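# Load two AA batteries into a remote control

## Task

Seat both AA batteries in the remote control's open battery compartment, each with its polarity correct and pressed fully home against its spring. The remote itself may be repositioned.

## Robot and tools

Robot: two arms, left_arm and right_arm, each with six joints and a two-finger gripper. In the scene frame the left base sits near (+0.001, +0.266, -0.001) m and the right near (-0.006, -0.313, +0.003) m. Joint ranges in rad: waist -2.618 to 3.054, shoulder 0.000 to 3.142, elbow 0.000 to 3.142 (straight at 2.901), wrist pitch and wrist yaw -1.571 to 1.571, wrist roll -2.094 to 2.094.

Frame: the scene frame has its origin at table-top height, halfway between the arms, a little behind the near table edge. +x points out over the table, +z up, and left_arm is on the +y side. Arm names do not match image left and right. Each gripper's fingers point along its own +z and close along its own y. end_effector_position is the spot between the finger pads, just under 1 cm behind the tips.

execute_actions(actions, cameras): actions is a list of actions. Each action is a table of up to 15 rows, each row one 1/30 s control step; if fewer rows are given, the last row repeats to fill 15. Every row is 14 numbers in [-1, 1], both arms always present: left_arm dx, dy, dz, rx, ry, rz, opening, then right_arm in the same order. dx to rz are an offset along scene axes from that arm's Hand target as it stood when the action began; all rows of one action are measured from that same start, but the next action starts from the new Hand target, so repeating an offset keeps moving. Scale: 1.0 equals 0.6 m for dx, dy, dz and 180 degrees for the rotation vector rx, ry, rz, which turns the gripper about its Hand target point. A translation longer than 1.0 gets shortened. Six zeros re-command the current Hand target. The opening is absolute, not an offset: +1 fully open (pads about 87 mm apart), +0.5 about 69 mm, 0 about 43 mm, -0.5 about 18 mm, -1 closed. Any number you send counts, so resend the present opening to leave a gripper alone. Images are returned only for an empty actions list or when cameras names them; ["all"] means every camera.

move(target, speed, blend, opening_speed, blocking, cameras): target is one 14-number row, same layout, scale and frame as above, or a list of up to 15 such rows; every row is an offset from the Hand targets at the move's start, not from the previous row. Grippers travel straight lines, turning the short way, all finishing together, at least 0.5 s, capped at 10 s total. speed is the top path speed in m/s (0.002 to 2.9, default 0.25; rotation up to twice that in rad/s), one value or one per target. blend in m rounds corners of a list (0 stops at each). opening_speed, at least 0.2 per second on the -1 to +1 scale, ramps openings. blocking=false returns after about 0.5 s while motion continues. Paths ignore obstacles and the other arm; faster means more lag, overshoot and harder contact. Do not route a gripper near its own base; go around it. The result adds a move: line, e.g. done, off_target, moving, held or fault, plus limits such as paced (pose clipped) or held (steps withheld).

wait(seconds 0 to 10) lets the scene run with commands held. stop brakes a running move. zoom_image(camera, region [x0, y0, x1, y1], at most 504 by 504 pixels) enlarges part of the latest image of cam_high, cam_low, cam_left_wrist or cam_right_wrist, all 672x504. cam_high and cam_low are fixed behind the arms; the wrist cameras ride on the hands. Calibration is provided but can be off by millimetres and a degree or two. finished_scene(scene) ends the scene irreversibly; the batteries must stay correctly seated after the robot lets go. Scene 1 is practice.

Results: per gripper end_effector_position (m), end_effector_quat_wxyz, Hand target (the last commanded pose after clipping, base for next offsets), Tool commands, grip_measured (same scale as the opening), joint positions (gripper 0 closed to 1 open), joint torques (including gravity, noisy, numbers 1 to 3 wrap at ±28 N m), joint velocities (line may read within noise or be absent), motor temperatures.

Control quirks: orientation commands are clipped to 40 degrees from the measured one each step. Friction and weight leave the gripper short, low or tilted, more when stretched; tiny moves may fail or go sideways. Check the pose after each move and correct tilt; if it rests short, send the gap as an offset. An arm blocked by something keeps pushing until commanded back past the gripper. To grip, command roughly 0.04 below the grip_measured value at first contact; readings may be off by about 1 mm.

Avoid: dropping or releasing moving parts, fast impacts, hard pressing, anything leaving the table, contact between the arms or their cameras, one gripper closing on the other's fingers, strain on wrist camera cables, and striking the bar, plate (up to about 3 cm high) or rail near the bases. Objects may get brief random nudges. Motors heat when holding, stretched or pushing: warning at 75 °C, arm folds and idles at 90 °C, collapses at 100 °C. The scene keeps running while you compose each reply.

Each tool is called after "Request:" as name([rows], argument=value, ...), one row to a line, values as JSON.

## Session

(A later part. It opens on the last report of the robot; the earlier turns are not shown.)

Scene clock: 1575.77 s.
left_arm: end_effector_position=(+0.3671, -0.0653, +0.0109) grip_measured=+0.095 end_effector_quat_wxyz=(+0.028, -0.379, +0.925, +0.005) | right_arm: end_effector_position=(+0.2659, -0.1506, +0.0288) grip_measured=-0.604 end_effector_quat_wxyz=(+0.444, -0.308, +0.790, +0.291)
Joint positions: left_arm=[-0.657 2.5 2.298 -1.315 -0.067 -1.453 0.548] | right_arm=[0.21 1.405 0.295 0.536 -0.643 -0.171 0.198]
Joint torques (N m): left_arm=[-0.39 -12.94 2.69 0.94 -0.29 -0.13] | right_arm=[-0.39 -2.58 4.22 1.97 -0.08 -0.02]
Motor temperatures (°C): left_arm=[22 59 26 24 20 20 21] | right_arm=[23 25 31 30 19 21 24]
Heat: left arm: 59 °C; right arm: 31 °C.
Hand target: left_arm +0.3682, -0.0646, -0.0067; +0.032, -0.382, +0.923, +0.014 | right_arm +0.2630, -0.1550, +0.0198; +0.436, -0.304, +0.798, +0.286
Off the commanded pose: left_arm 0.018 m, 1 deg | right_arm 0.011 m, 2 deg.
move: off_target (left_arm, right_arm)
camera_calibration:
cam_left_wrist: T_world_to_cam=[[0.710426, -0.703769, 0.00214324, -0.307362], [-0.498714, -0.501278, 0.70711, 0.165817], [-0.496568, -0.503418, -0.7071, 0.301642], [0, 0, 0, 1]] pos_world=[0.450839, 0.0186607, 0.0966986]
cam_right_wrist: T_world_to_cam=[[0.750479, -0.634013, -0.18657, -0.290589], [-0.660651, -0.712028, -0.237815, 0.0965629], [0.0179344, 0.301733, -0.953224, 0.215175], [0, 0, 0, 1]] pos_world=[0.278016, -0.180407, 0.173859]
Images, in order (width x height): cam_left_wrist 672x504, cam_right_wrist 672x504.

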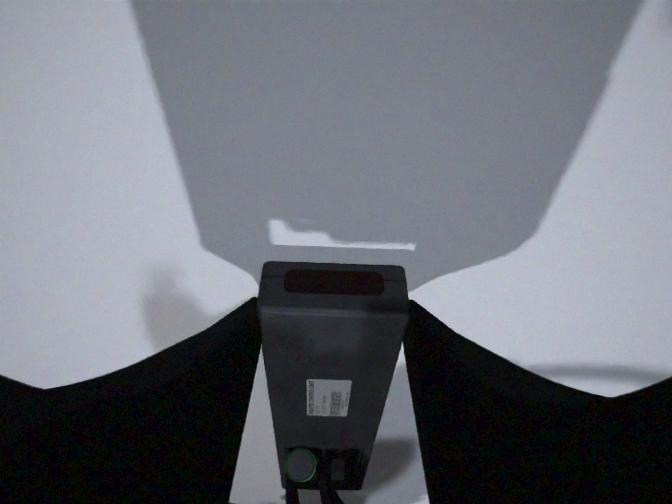

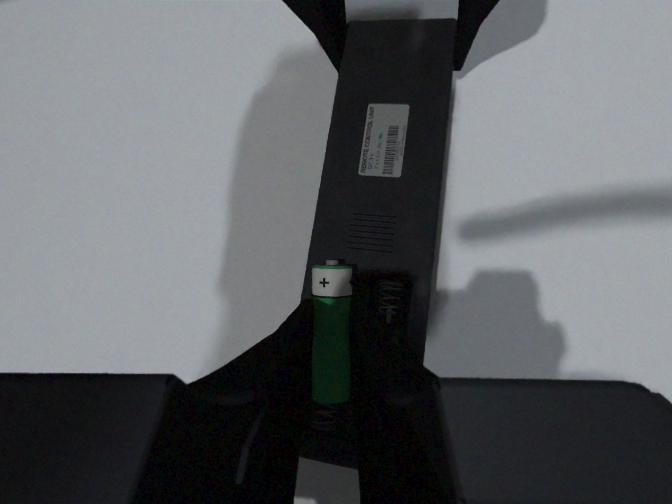

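Request:
move(target=[0,0,0,0,0,0,0.02,0.0,0.0,0.008,0.0,0.0,-0.0333,-0.68], speed=0.05, cameras=["cam_left_wrist","cam_right_wrist"])

Request:
zoom_image(camera="cam_right_wrist", region=[290, 230, 450, 350])

Request:
zoom_image(camera="cam_right_wrist", region=[285, 380, 365, 460])

Request:
zoom_image(camera="cam_left_wrist", region=[270, 430, 370, 504])

Scene clock: 1630.53 s.
left_arm: end_effector_position=(+0.3671, -0.0653, +0.0109) grip_measured=+0.095 end_effector_quat_wxyz=(+0.028, -0.379, +0.925, +0.005) | right_arm: end_effector_position=(+0.2669, -0.1523, +0.0280) grip_measured=-0.604 end_effector_quat_wxyz=(+0.454, -0.268, +0.806, +0.269)
Joint positions: left_arm=[-0.657 2.5 2.298 -1.315 -0.067 -1.453 0.548] | right_arm=[0.252 1.375 0.259 0.582 -0.524 -0.082 0.198]
Joint torques (N m): left_arm=[-0.38 -12.93 2.71 0.94 -0.29 -0.12] | right_arm=[0.83 -5.37 4.03 1.89 0.09 0.11]
Motor temperatures (°C): left_arm=[22 59 26 24 20 20 21] | right_arm=[23 23 31 29 19 21 24]
Heat: left arm: 59 °C; right arm: 31 °C.
Hand target: left_arm +0.3682, -0.0646, -0.0067; +0.032, -0.382, +0.923, +0.014 | right_arm +0.2630, -0.1550, +0.0246; +0.450, -0.262, +0.813, +0.262
Off the commanded pose: left_arm 0.018 m, 1 deg | right_arm 0.006 m, 1 deg.
move: off_target (left_arm)
camera_calibration:
cam_left_wrist: T_world_to_cam=[[0.710426, -0.703769, 0.00214324, -0.307362], [-0.498714, -0.501278, 0.70711, 0.165817], [-0.496568, -0.503418, -0.7071, 0.301642], [0, 0, 0, 1]] pos_world=[0.450839, 0.0186607, 0.0966986]
cam_right_wrist: T_world_to_cam=[[0.68267, -0.705015, -0.192132, -0.285222], [-0.729729, -0.644015, -0.229653, 0.124375], [0.0381732, 0.296982, -0.95412, 0.208797], [0, 0, 0, 1]] pos_world=[0.277502, -0.182996, 0.17298]
Images, in order (width x height): cam_left_wrist 672x504, cam_right_wrist 672x504.

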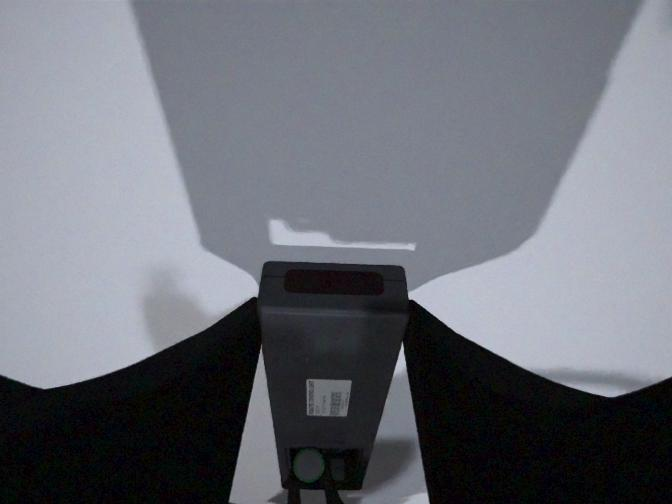

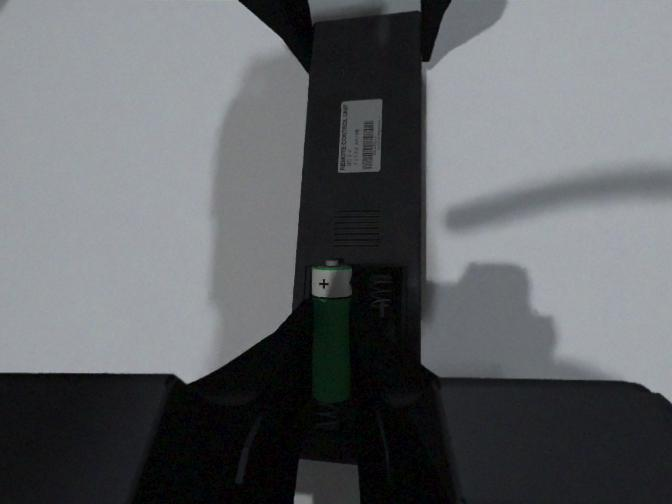

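Scaled by 3.150.

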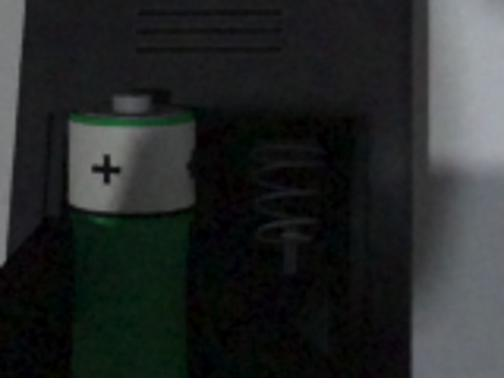

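Scaled by 6.300.

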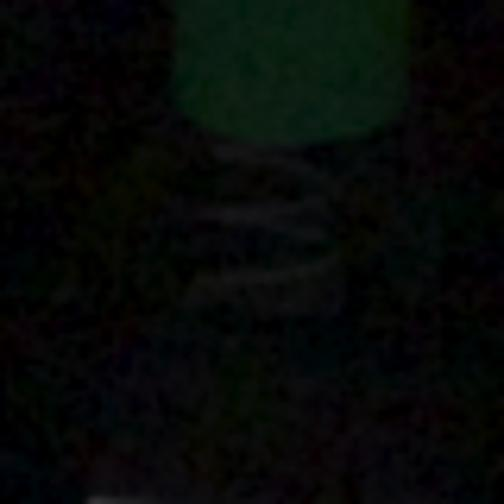

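Scaled by 5.040.

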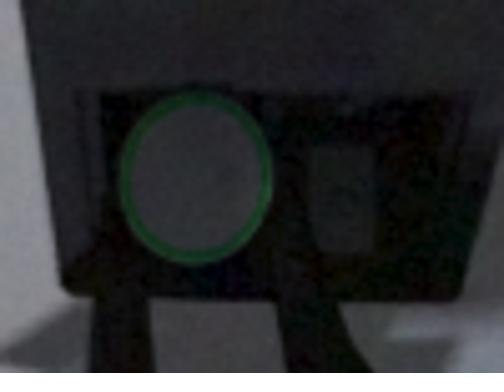

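Request:
move(target=[0,0,0,0,0,0,0.02,-0.0107,-0.0037,0.0015,0.0,0.0,-0.0139,-0.68], speed=0.05, cameras=["cam_left_wrist","cam_right_wrist"])

Request:
zoom_image(camera="cam_right_wrist", region=[290, 230, 450, 350])

Request:
zoom_image(camera="cam_right_wrist", region=[285, 380, 365, 460])

Request:
zoom_image(camera="cam_left_wrist", region=[270, 430, 370, 504])

Scene clock: 1648.60 s.
left_arm: end_effector_position=(+0.3657, -0.0665, +0.0109) grip_measured=+0.095 end_effector_quat_wxyz=(+0.025, -0.379, +0.925, +0.004) | right_arm: end_effector_position=(+0.2629, -0.1552, +0.0298) grip_measured=-0.604 end_effector_quat_wxyz=(+0.463, -0.249, +0.811, +0.255)
Joint positions: left_arm=[-0.657 2.5 2.297 -1.315 -0.059 -1.453 0.548] | right_arm=[0.277 1.321 0.223 0.589 -0.455 -0.044 0.198]
Joint torques (N m): left_arm=[-0.34 -12.9 2.88 0.93 -0.37 -0.13] | right_arm=[0.8 -5.16 4 1.86 0.02 0.11]
Motor temperatures (°C): left_arm=[22 59 26 24 20 20 21] | right_arm=[23 24 30 29 19 21 24]
Heat: left arm: 59 °C; right arm: 30 °C.
Hand target: left_arm +0.3682, -0.0646, -0.0067; +0.032, -0.382, +0.924, +0.014 | right_arm +0.2566, -0.1572, +0.0255; +0.456, -0.244, +0.818, +0.253
Off the commanded pose: left_arm 0.018 m, 1 deg | right_arm 0.008 m, 1 deg.
move: off_target (left_arm)
camera_calibration:
cam_left_wrist: T_world_to_cam=[[0.709766, -0.704435, 0.00187571, -0.307021], [-0.495006, -0.496854, 0.712815, 0.163446], [-0.5012, -0.50686, -0.70135, 0.301739], [0, 0, 0, 1]] pos_world=[0.450052, 0.0178719, 0.0956936]
cam_right_wrist: T_world_to_cam=[[0.647488, -0.739538, -0.183965, -0.280541], [-0.759654, -0.607114, -0.233106, 0.133664], [0.060703, 0.290683, -0.954892, 0.204542], [0, 0, 0, 1]] pos_world=[0.270769, -0.185778, 0.174864]
Images, in order (width x height): cam_left_wrist 672x504, cam_right_wrist 672x504.

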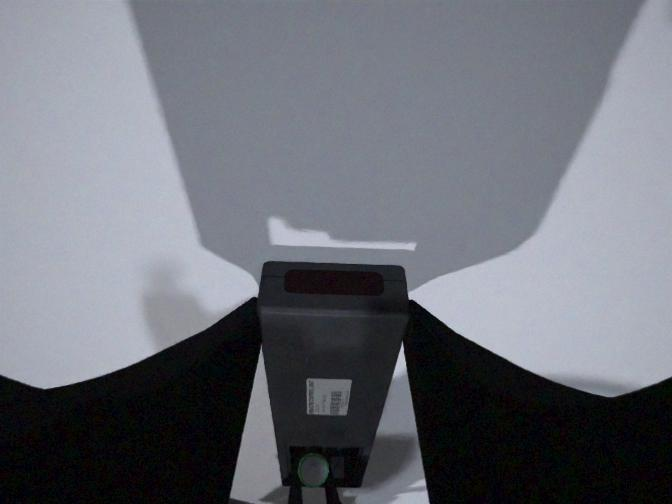

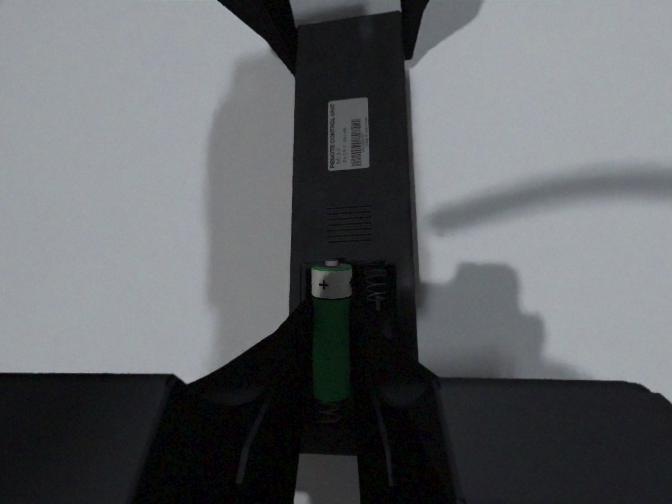

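Scaled by 3.150.

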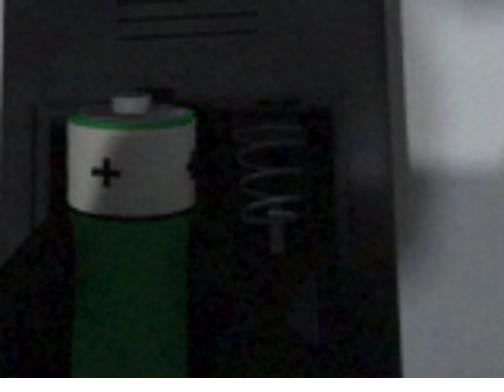

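Scaled by 6.300.

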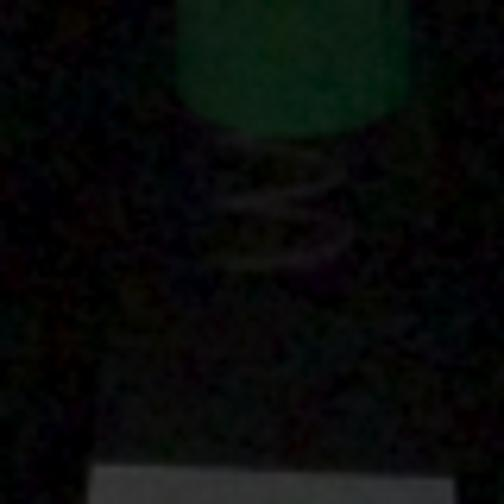

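Scaled by 5.040.

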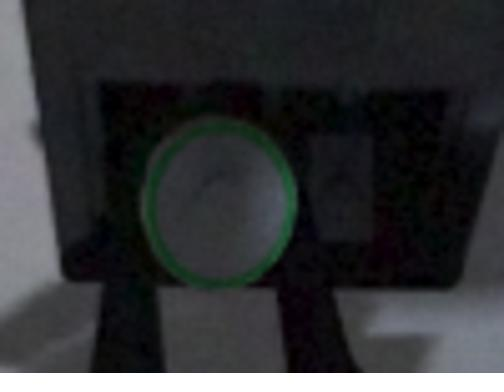

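Request:
move(target=[0,0,0,0,0,0,0.02,-0.0060,-0.0012,0.0008,0.0,0.0,0.003,-0.68], speed=0.05, cameras=["cam_left_wrist","cam_right_wrist"])

Request:
zoom_image(camera="cam_right_wrist", region=[290, 230, 450, 350])

Request:
zoom_image(camera="cam_right_wrist", region=[285, 380, 365, 460])

Request:
zoom_image(camera="cam_left_wrist", region=[270, 430, 370, 504])

Scene clock: 1675.17 s.
left_arm: end_effector_position=(+0.3655, -0.0668, +0.0110) grip_measured=+0.095 end_effector_quat_wxyz=(+0.024, -0.379, +0.925, +0.003) | right_arm: end_effector_position=(+0.2619, -0.1557, +0.0325) grip_measured=-0.604 end_effector_quat_wxyz=(+0.468, -0.250, +0.809, +0.255)
Joint positions: left_arm=[-0.657 2.5 2.297 -1.315 -0.057 -1.453 0.548] | right_arm=[0.277 1.301 0.215 0.589 -0.454 -0.044 0.198]
Joint torques (N m): left_arm=[-0.35 -12.88 2.89 0.93 -0.4 -0.12] | right_arm=[0.47 -5 4.07 1.69 -0.08 0.07]
Motor temperatures (°C): left_arm=[22 59 27 24 20 20 21] | right_arm=[23 24 31 30 19 21 24]
Heat: left arm: 59 °C; right arm: 31 °C.
Hand target: left_arm +0.3682, -0.0647, -0.0067; +0.032, -0.382, +0.924, +0.013 | right_arm +0.2529, -0.1580, +0.0259; +0.454, -0.248, +0.817, +0.255
Off the commanded pose: left_arm 0.018 m, 2 deg | right_arm 0.011 m, 2 deg.
move: off_target (left_arm, right_arm)
camera_calibration:
cam_left_wrist: T_world_to_cam=[[0.709771, -0.704429, 0.00206848, -0.307041], [-0.494151, -0.495801, 0.71414, 0.162963], [-0.502035, -0.507898, -0.7, 0.301765], [0, 0, 0, 1]] pos_world=[0.449954, 0.0177748, 0.0954922]
cam_right_wrist: T_world_to_cam=[[0.648867, -0.739524, -0.179099, -0.280165], [-0.757524, -0.60568, -0.243535, 0.133237], [0.071623, 0.293693, -0.953213, 0.204958], [0, 0, 0, 1]] pos_world=[0.268041, -0.186684, 0.17764]
Images, in order (width x height): cam_left_wrist 672x504, cam_right_wrist 672x504.

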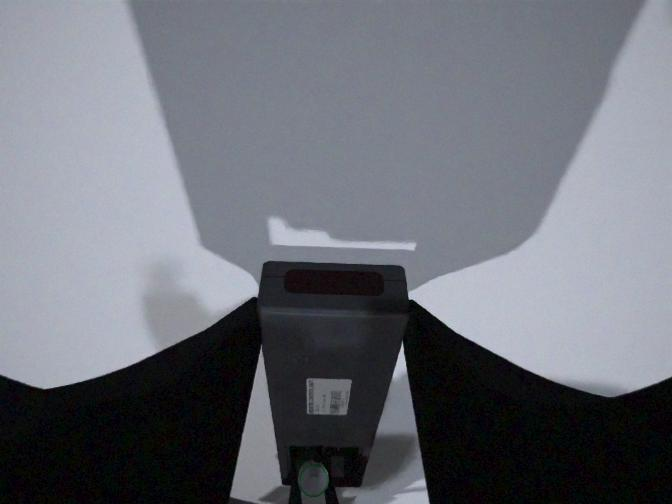

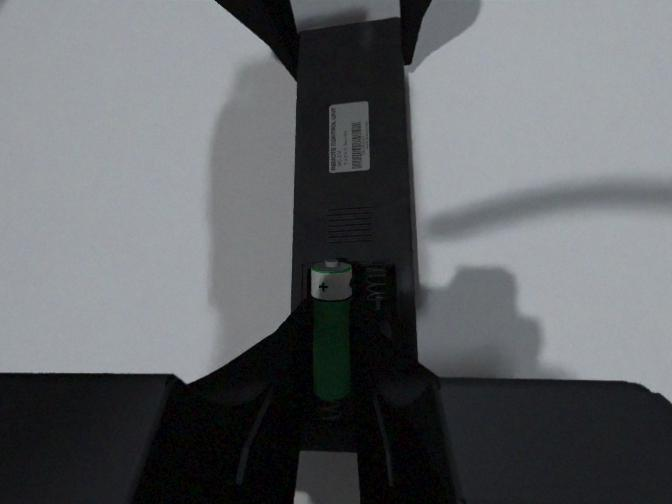

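Scaled by 3.150.

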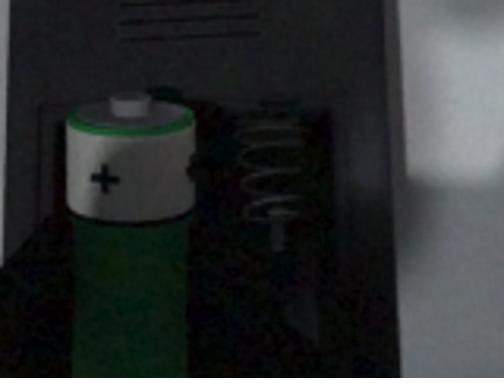

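Scaled by 6.300.

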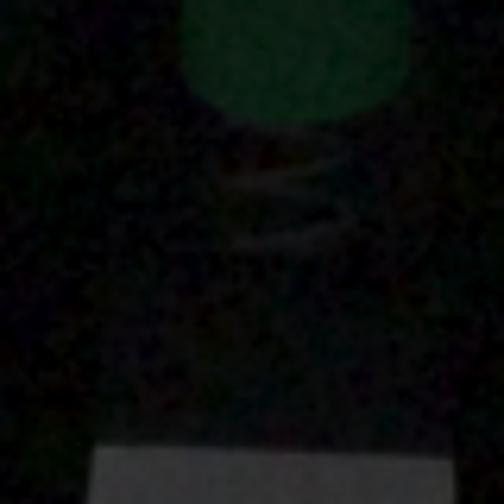

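Scaled by 5.040.

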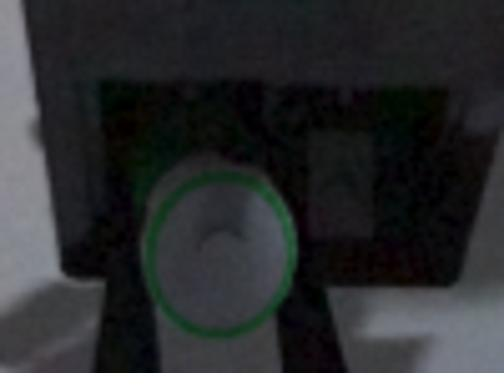

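Request:
move(target=[0,0,0,0,0,0,0.02,0.0035,0.0070,-0.003,-0.0146,0.0167,0.0,-0.68], speed=0.05, cameras=["cam_left_wrist","cam_right_wrist"])

Request:
zoom_image(camera="cam_right_wrist", region=[290, 230, 450, 350])

Request:
zoom_image(camera="cam_right_wrist", region=[285, 380, 365, 460])

Request:
zoom_image(camera="cam_left_wrist", region=[270, 430, 370, 504])

Scene clock: 1709.77 s.
left_arm: end_effector_position=(+0.3651, -0.0672, +0.0111) grip_measured=+0.095 end_effector_quat_wxyz=(+0.022, -0.379, +0.925, +0.003) | right_arm: end_effector_position=(+0.2614, -0.1539, +0.0288) grip_measured=-0.604 end_effector_quat_wxyz=(+0.446, -0.249, +0.825, +0.243)
Joint positions: left_arm=[-0.657 2.5 2.297 -1.315 -0.054 -1.452 0.548] | right_arm=[0.307 1.298 0.259 0.486 -0.41 -0.044 0.198]
Joint torques (N m): left_arm=[-0.36 -12.86 2.92 0.93 -0.43 -0.14] | right_arm=[1.11 -4.41 6.48 1.37 -0.07 0.03]
Motor temperatures (°C): left_arm=[22 59 27 24 20 20 21] | right_arm=[23 24 30 29 19 21 24]
Heat: left arm: 59 °C; right arm: 30 °C.
Hand target: left_arm +0.3682, -0.0646, -0.0067; +0.032, -0.382, +0.924, +0.014 | right_arm +0.2551, -0.1537, +0.0241; +0.427, -0.251, +0.834, +0.242
Off the commanded pose: left_arm 0.018 m, 2 deg | right_arm 0.008 m, 2 deg.
move: off_target (left_arm)
camera_calibration:
cam_left_wrist: T_world_to_cam=[[0.709217, -0.704986, 0.00237821, -0.306951], [-0.493135, -0.493679, 0.716309, 0.162214], [-0.503814, -0.509192, -0.697779, 0.302037], [0, 0, 0, 1]] pos_world=[0.449859, 0.0174797, 0.0952899]
cam_right_wrist: T_world_to_cam=[[0.634251, -0.751773, -0.180454, -0.27717], [-0.772558, -0.607325, -0.185229, 0.135122], [0.0296553, 0.256893, -0.965985, 0.206555], [0, 0, 0, 1]] pos_world=[0.274059, -0.179368, 0.174541]
Images, in order (width x height): cam_left_wrist 672x504, cam_right_wrist 672x504.

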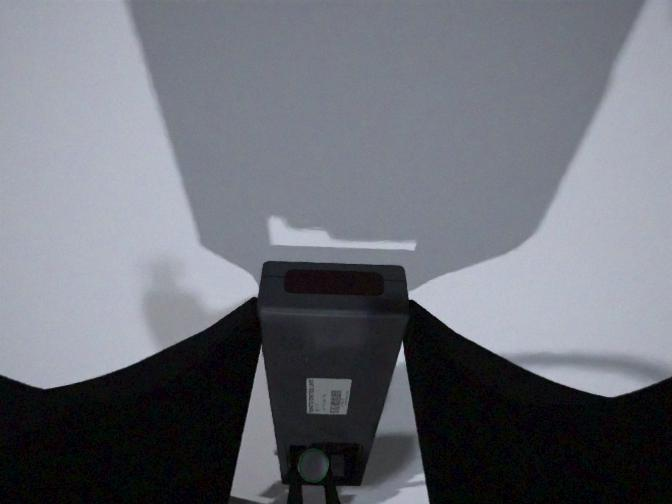

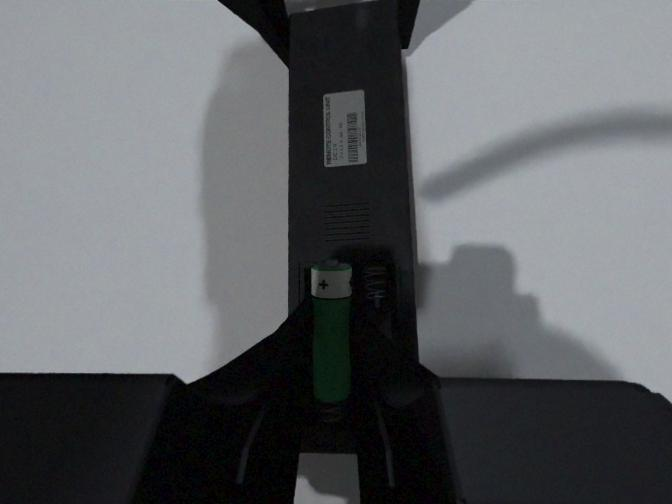

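Scaled by 3.150.

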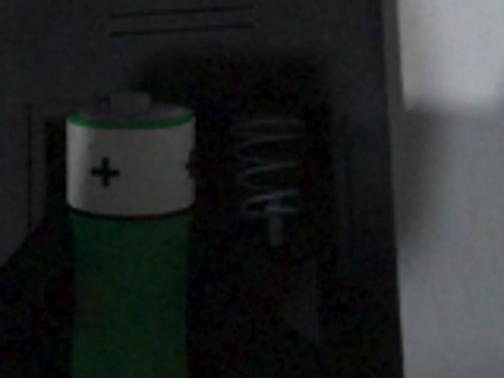

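Scaled by 6.300.

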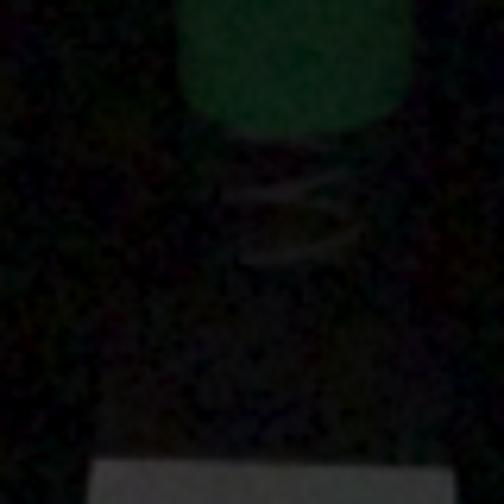

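Scaled by 5.040.

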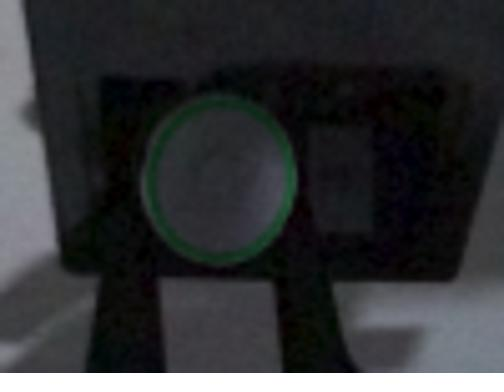

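Request:
move(target=[0.01,0.0088,0,0,0,0,0.02,-0.0155,-0.0163,-0.0043,0,0,0.0,-0.68], speed=0.05, cameras=["cam_left_wrist","cam_right_wrist"])

Request:
zoom_image(camera="cam_right_wrist", region=[290, 230, 450, 350])

Request:
zoom_image(camera="cam_right_wrist", region=[285, 380, 365, 460])

Request:
zoom_image(camera="cam_left_wrist", region=[270, 430, 370, 504])

Scene clock: 1736.63 s.
left_arm: end_effector_position=(+0.3646, -0.0676, +0.0112) grip_measured=+0.095 end_effector_quat_wxyz=(+0.021, -0.376, +0.926, +0.002) | right_arm: end_effector_position=(+0.2604, -0.1583, +0.0338) grip_measured=-0.604 end_effector_quat_wxyz=(+0.454, -0.249, +0.821, +0.241)
Joint positions: left_arm=[-0.657 2.5 2.297 -1.315 -0.05 -1.447 0.548] | right_arm=[0.29 1.255 0.246 0.47 -0.419 -0.055 0.198]
Joint torques (N m): left_arm=[1.24 -12.29 4.03 0.88 -0.47 -0.03] | right_arm=[-0.46 -4.62 4.11 1.37 -0.24 -0.04]
Motor temperatures (°C): left_arm=[22 59 27 24 20 20 21] | right_arm=[23 24 31 27 19 21 24]
Heat: left arm: 59 °C; right arm: 31 °C.
Hand target: left_arm +0.3742, -0.0594, -0.0067; +0.032, -0.382, +0.923, +0.013 | right_arm +0.2457, -0.1635, +0.0215; +0.427, -0.251, +0.834, +0.242
Off the commanded pose: left_arm 0.022 m, 2 deg | right_arm 0.020 m, 3 deg.
move: off_target (left_arm, right_arm)
camera_calibration:
cam_left_wrist: T_world_to_cam=[[0.705408, -0.708797, 0.00253265, -0.305614], [-0.493985, -0.489054, 0.718892, 0.162201], [-0.50831, -0.508363, -0.695117, 0.303284], [0, 0, 0, 1]] pos_world=[0.449869, 0.0168853, 0.0949873]
cam_right_wrist: T_world_to_cam=[[0.634891, -0.753647, -0.170086, -0.279844], [-0.771029, -0.604016, -0.201688, 0.133301], [0.0492667, 0.259191, -0.964569, 0.207879], [0, 0, 0, 1]] pos_world=[0.270208, -0.184268, 0.179801]
Images, in order (width x height): cam_left_wrist 672x504, cam_right_wrist 672x504.

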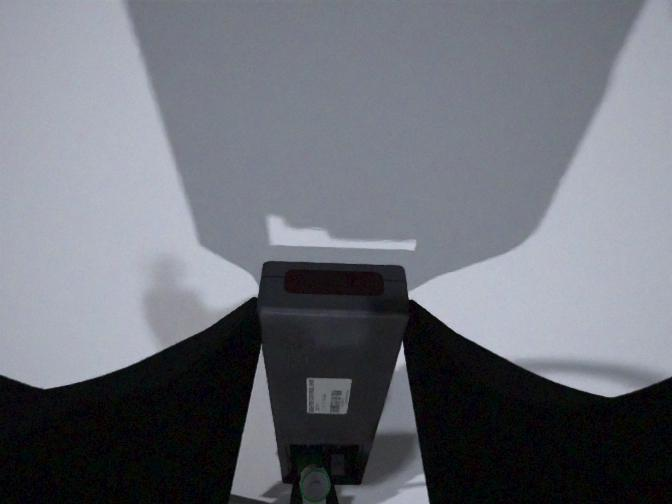

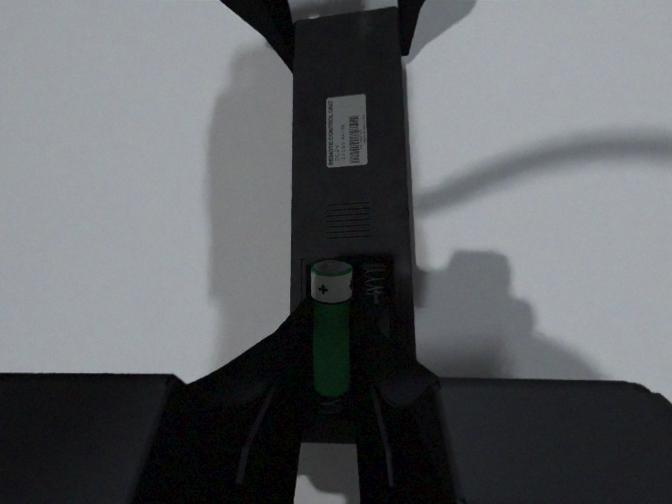

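Scaled by 3.150.

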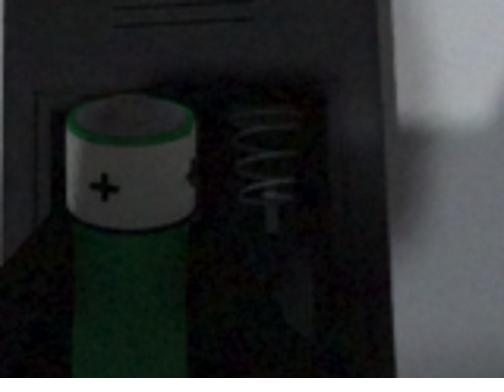

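Scaled by 6.300.

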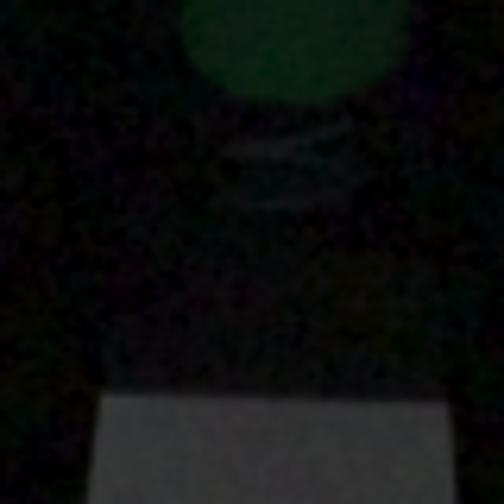

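Scaled by 5.040.

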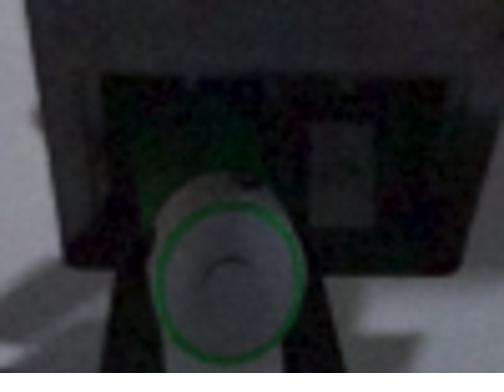

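Request:
execute_actions(actions=[], cameras=["cam_left_wrist", "cam_right_wrist"])

Scene clock: 1774.07 s.
left_arm: end_effector_position=(+0.3646, -0.0676, +0.0112) grip_measured=+0.095 end_effector_quat_wxyz=(+0.021, -0.376, +0.926, +0.002) | right_arm: end_effector_position=(+0.2604, -0.1583, +0.0339) grip_measured=-0.604 end_effector_quat_wxyz=(+0.454, -0.250, +0.821, +0.241)
Joint positions: left_arm=[-0.657 2.5 2.297 -1.315 -0.05 -1.447 0.548] | right_arm=[0.29 1.255 0.246 0.47 -0.419 -0.055 0.198]
Joint velocities: within noise
Joint torques (N m): left_arm=[1.25 -12.3 4.04 0.88 -0.47 -0.04] | right_arm=[-0.49 -4.66 4.11 1.37 -0.24 -0.05]
Motor temperatures (°C): left_arm=[23 58 27 24 20 20 21] | right_arm=[23 24 31 27 19 21 25]
Heat: left arm: 58 °C; right arm: 31 °C.
Hand target: left_arm +0.3742, -0.0594, -0.0067; +0.032, -0.382, +0.923, +0.013 | right_arm +0.2457, -0.1635, +0.0215; +0.427, -0.251, +0.834, +0.242
Tool commands: left_gripper/opening=+0.02 right_gripper/opening=-0.68
Off the commanded pose: left_arm 0.022 m, 2 deg | right_arm 0.020 m, 3 deg.
camera_calibration:
cam_left_wrist: T_world_to_cam=[[0.705408, -0.708797, 0.00253265, -0.305614], [-0.493985, -0.489054, 0.718892, 0.162201], [-0.50831, -0.508363, -0.695117, 0.303284], [0, 0, 0, 1]] pos_world=[0.449869, 0.0168853, 0.0949873]
cam_right_wrist: T_world_to_cam=[[0.635495, -0.75324, -0.169636, -0.279949], [-0.770519, -0.604616, -0.201842, 0.133002], [0.0494706, 0.258978, -0.964616, 0.207797], [0, 0, 0, 1]] pos_world=[0.270107, -0.184268, 0.1798]
Images, in order (width x height): cam_left_wrist 672x504, cam_right_wrist 672x504.

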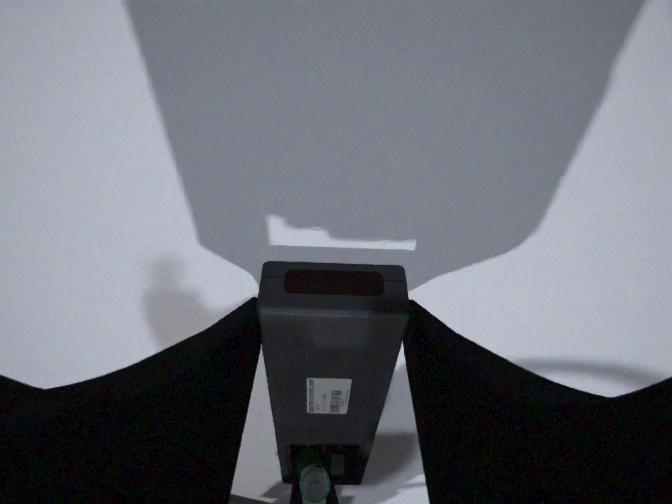

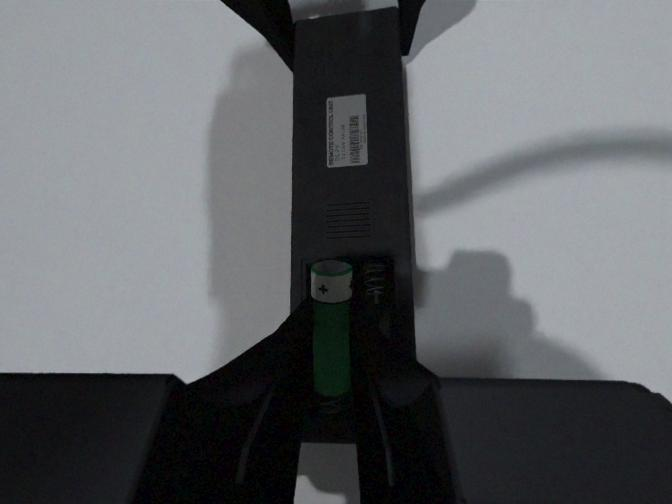

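Request:
zoom_image(camera="cam_right_wrist", region=[280, 240, 430, 450])

Request:
zoom_image(camera="cam_left_wrist", region=[260, 430, 390, 504])

Scaled by 2.400.

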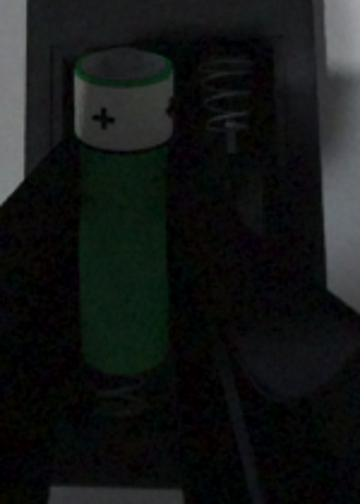

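Scaled by 3.877.

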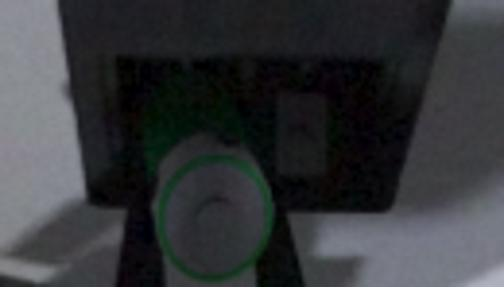

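Request:
move(target=[0.0063, 0.0055, 0, 0, 0, 0, 0.02, -0.0155, -0.0023, -0.0083, -0.022, 0.025, 0.0139, -0.68], speed=0.03, cameras=["cam_right_wrist", "cam_left_wrist"])

Request:
zoom_image(camera="cam_right_wrist", region=[280, 240, 430, 450])

Scene clock: 1833.83 s.
left_arm: end_effector_position=(+0.3616, -0.0712, +0.0118) grip_measured=+0.095 end_effector_quat_wxyz=(+0.009, -0.374, +0.928, -0.005) | right_arm: end_effector_position=(+0.2555, -0.1610, +0.0311) grip_measured=-0.604 end_effector_quat_wxyz=(+0.424, -0.270, +0.833, +0.231)
Joint positions: left_arm=[-0.657 2.501 2.297 -1.314 -0.023 -1.441 0.548] | right_arm=[0.29 1.237 0.3 0.317 -0.425 -0.11 0.198]
Joint torques (N m): left_arm=[2.26 -12.04 4.79 0.81 -0.76 0.02] | right_arm=[0.81 -4.08 5.87 0.8 -0.17 -0.07]
Motor temperatures (°C): left_arm=[23 58 28 24 20 20 21] | right_arm=[23 24 30 26 19 21 25]
Heat: left arm: 58 °C; right arm: 30 °C.
Hand target: left_arm +0.3780, -0.0561, -0.0066; +0.032, -0.382, +0.923, +0.013 | right_arm +0.2364, -0.1648, +0.0166; +0.380, -0.274, +0.852, +0.232
Off the commanded pose: left_arm 0.029 m, 4 deg | right_arm 0.024 m, 6 deg.
move: off_target (left_arm, right_arm)
camera_calibration:
cam_left_wrist: T_world_to_cam=[[0.701092, -0.713047, 0.00584964, -0.304909], [-0.485011, -0.470833, 0.73694, 0.1564], [-0.522719, -0.5195, -0.675933, 0.304528], [0, 0, 0, 1]] pos_world=[0.448808, 0.0144266, 0.0923665]
cam_right_wrist: T_world_to_cam=[[0.652064, -0.741277, -0.159127, -0.281889], [-0.758157, -0.638437, -0.132651, 0.116376], [-0.00326104, 0.20714, -0.978306, 0.211606], [0, 0, 0, 1]] pos_world=[0.272731, -0.178491, 0.177596]
Images, in order (width x height): cam_left_wrist 672x504, cam_right_wrist 672x504.

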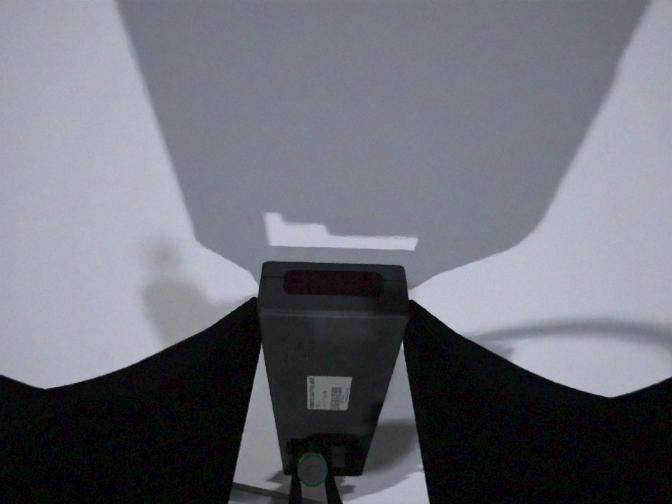

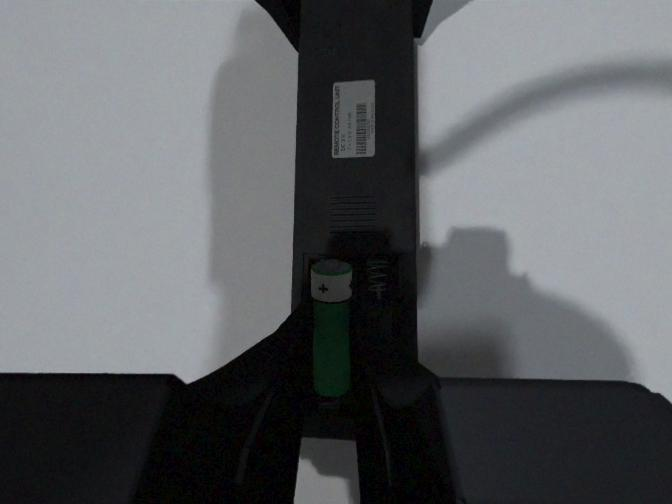

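Scaled by 2.400.

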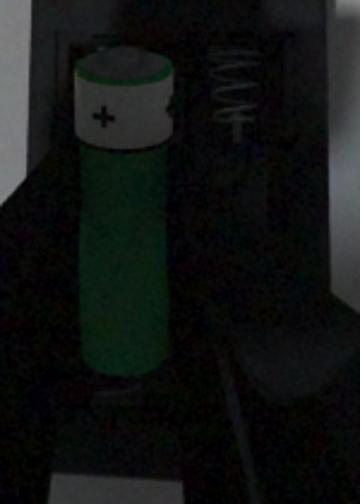

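Request:
move(target=[0, 0, 0, 0, 0, 0, 0.02, -0.0042, 0.0052, -0.0167, -0.042, 0.0518, 0.0167, -0.68], speed=0.03, cameras=["cam_right_wrist", "cam_left_wrist"])

Request:
zoom_image(camera="cam_right_wrist", region=[280, 230, 430, 440])

Request:
zoom_image(camera="cam_left_wrist", region=[270, 424, 380, 504])

Scene clock: 1873.87 s.
left_arm: end_effector_position=(+0.3613, -0.0712, +0.0118) grip_measured=+0.095 end_effector_quat_wxyz=(+0.009, -0.371, +0.929, -0.005) | right_arm: end_effector_position=(+0.2557, -0.1543, +0.0266) grip_measured=-0.604 end_effector_quat_wxyz=(+0.341, -0.300, +0.865, +0.214)
Joint positions: left_arm=[-0.657 2.501 2.297 -1.314 -0.022 -1.435 0.548] | right_arm=[0.338 1.333 0.494 0.024 -0.389 -0.167 0.198]
Joint torques (N m): left_arm=[2.25 -12.07 4.77 0.81 -0.77 -0.06] | right_arm=[1.18 -2.09 6.08 0.67 -0.01 -0.05]
Motor temperatures (°C): left_arm=[23 60 28 23 20 20 21] | right_arm=[23 23 31 25 19 21 25]
Heat: left arm: 60 °C; right arm: 31 °C.
Hand target: left_arm +0.3779, -0.0561, -0.0066; +0.032, -0.382, +0.923, +0.014 | right_arm +0.2340, -0.1617, +0.0066; +0.284, -0.301, +0.886, +0.207
Off the commanded pose: left_arm 0.029 m, 4 deg | right_arm 0.030 m, 7 deg.
move: off_target (left_arm, right_arm)
camera_calibration:
cam_left_wrist: T_world_to_cam=[[0.696727, -0.717312, 0.00591259, -0.303394], [-0.487382, -0.467316, 0.737614, 0.15739], [-0.526336, -0.516798, -0.675197, 0.305933], [0, 0, 0, 1]] pos_world=[0.449115, 0.014028, 0.0922657]
cam_right_wrist: T_world_to_cam=[[0.670213, -0.722423, -0.17006, -0.279226], [-0.72633, -0.685545, 0.0497325, 0.0998309], [-0.152511, 0.0901882, -0.984178, 0.226063], [0, 0, 0, 1]] pos_world=[0.294128, -0.153669, 0.170037]
Images, in order (width x height): cam_left_wrist 672x504, cam_right_wrist 672x504.

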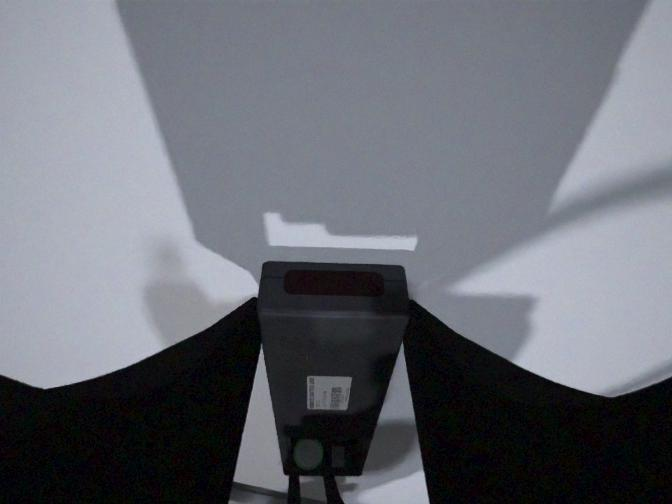

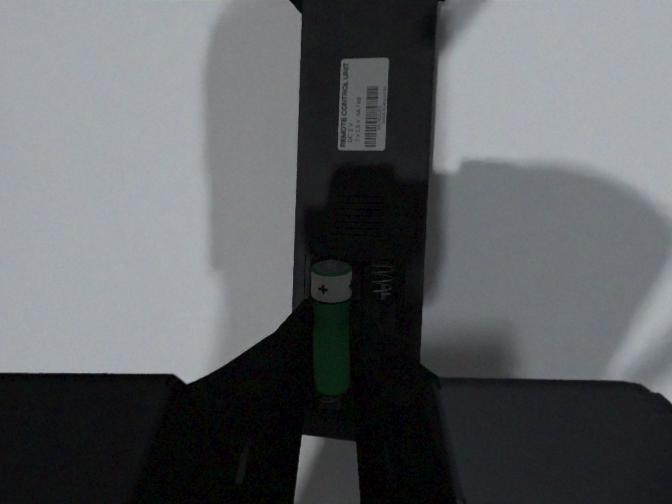

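Scaled by 2.400.

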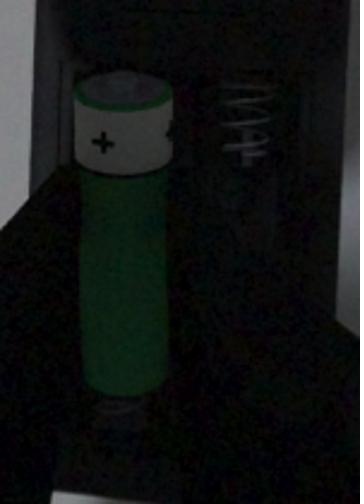

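Scaled by 4.582.

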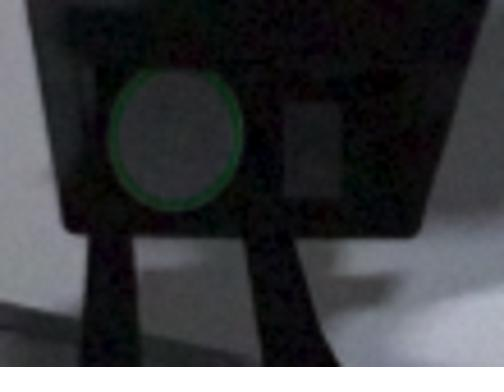

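Request:
move(target=[0, 0, 0, 0, 0, 0, 0.02, -0.0042, 0.0052, -0.0133, -0.021, 0.0259, 0.0, -0.68], speed=0.03, cameras=["cam_right_wrist", "cam_left_wrist"])

Request:
zoom_image(camera="cam_right_wrist", region=[280, 230, 430, 440])

Request:
zoom_image(camera="cam_left_wrist", region=[270, 424, 380, 504])

Scene clock: 1890.33 s.
left_arm: end_effector_position=(+0.3639, -0.0676, +0.0115) grip_measured=+0.095 end_effector_quat_wxyz=(+0.012, -0.368, +0.930, -0.003) | right_arm: end_effector_position=(+0.2586, -0.1493, +0.0257) grip_measured=-0.604 end_effector_quat_wxyz=(+0.307, -0.306, +0.879, +0.200)
Joint positions: left_arm=[-0.651 2.501 2.297 -1.313 -0.03 -1.424 0.548] | right_arm=[0.374 1.393 0.586 -0.081 -0.347 -0.167 0.198]
Joint torques (N m): left_arm=[1.66 -12.03 4.74 0.83 -0.69 -0.15] | right_arm=[1.68 -1.17 5.09 0.63 0.07 0.12]
Motor temperatures (°C): left_arm=[23 60 29 23 20 20 21] | right_arm=[23 23 31 24 19 21 25]
Heat: left arm: 60 °C; right arm: 31 °C.
Hand target: left_arm +0.3780, -0.0561, -0.0066; +0.032, -0.382, +0.924, +0.013 | right_arm +0.2314, -0.1587, -0.0015; +0.238, -0.302, +0.904, +0.190
Off the commanded pose: left_arm 0.026 m, 3 deg | right_arm 0.039 m, 9 deg.
move: off_target (left_arm, right_arm)
camera_calibration:
cam_left_wrist: T_world_to_cam=[[0.69296, -0.720959, 0.00500578, -0.301576], [-0.493549, -0.469298, 0.732236, 0.162615], [-0.525563, -0.509881, -0.681033, 0.30914], [0, 0, 0, 1]] pos_world=[0.451711, 0.0165158, 0.0929721]
cam_right_wrist: T_world_to_cam=[[0.666408, -0.726584, -0.167262, -0.27749], [-0.716016, -0.686218, 0.128164, 0.100755], [-0.2079, 0.0343528, -0.977547, 0.231017], [0, 0, 0, 1]] pos_world=[0.305092, -0.140416, 0.166503]
Images, in order (width x height): cam_left_wrist 672x504, cam_right_wrist 672x504.

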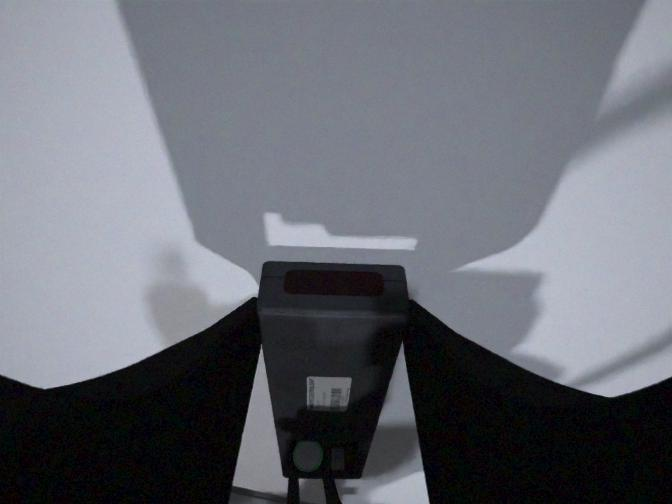

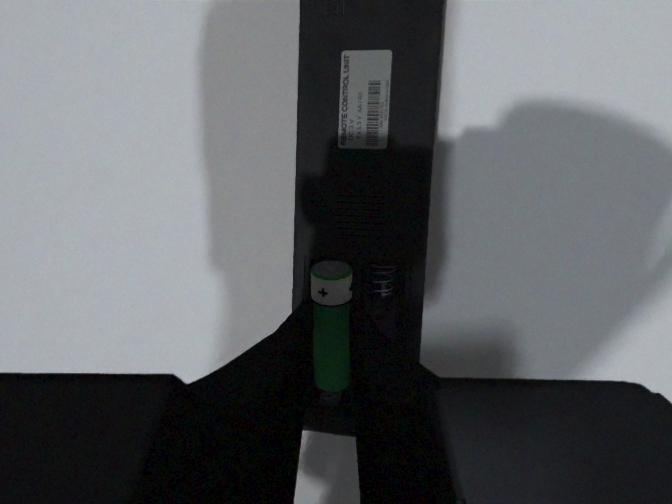

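Scaled by 2.400.

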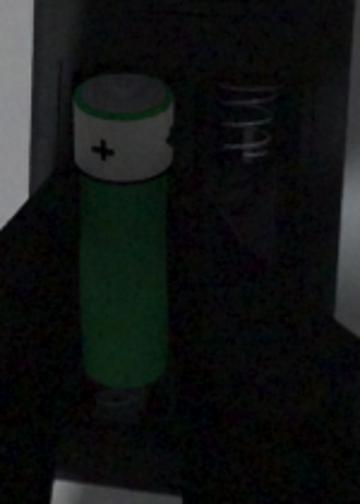

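Scaled by 4.582.

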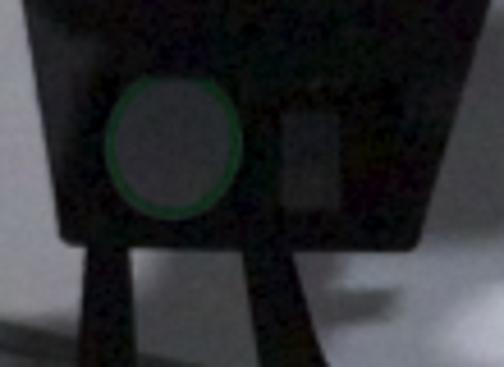

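Request:
zoom_image(camera="cam_right_wrist", region=[295, 240, 425, 310])

Request:
zoom_image(camera="cam_right_wrist", region=[300, 370, 370, 440])

Scaled by 3.877.

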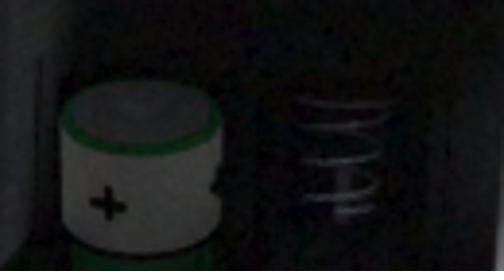

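Scaled by 7.200.

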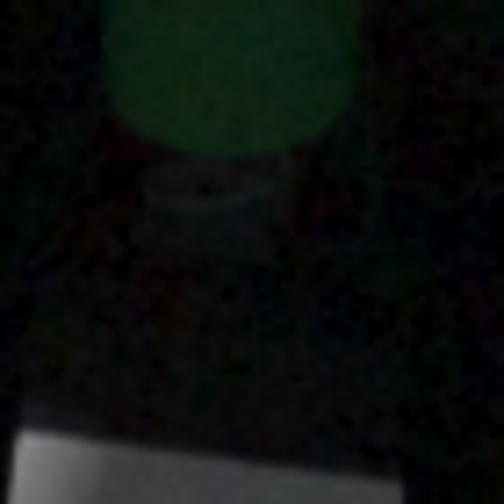

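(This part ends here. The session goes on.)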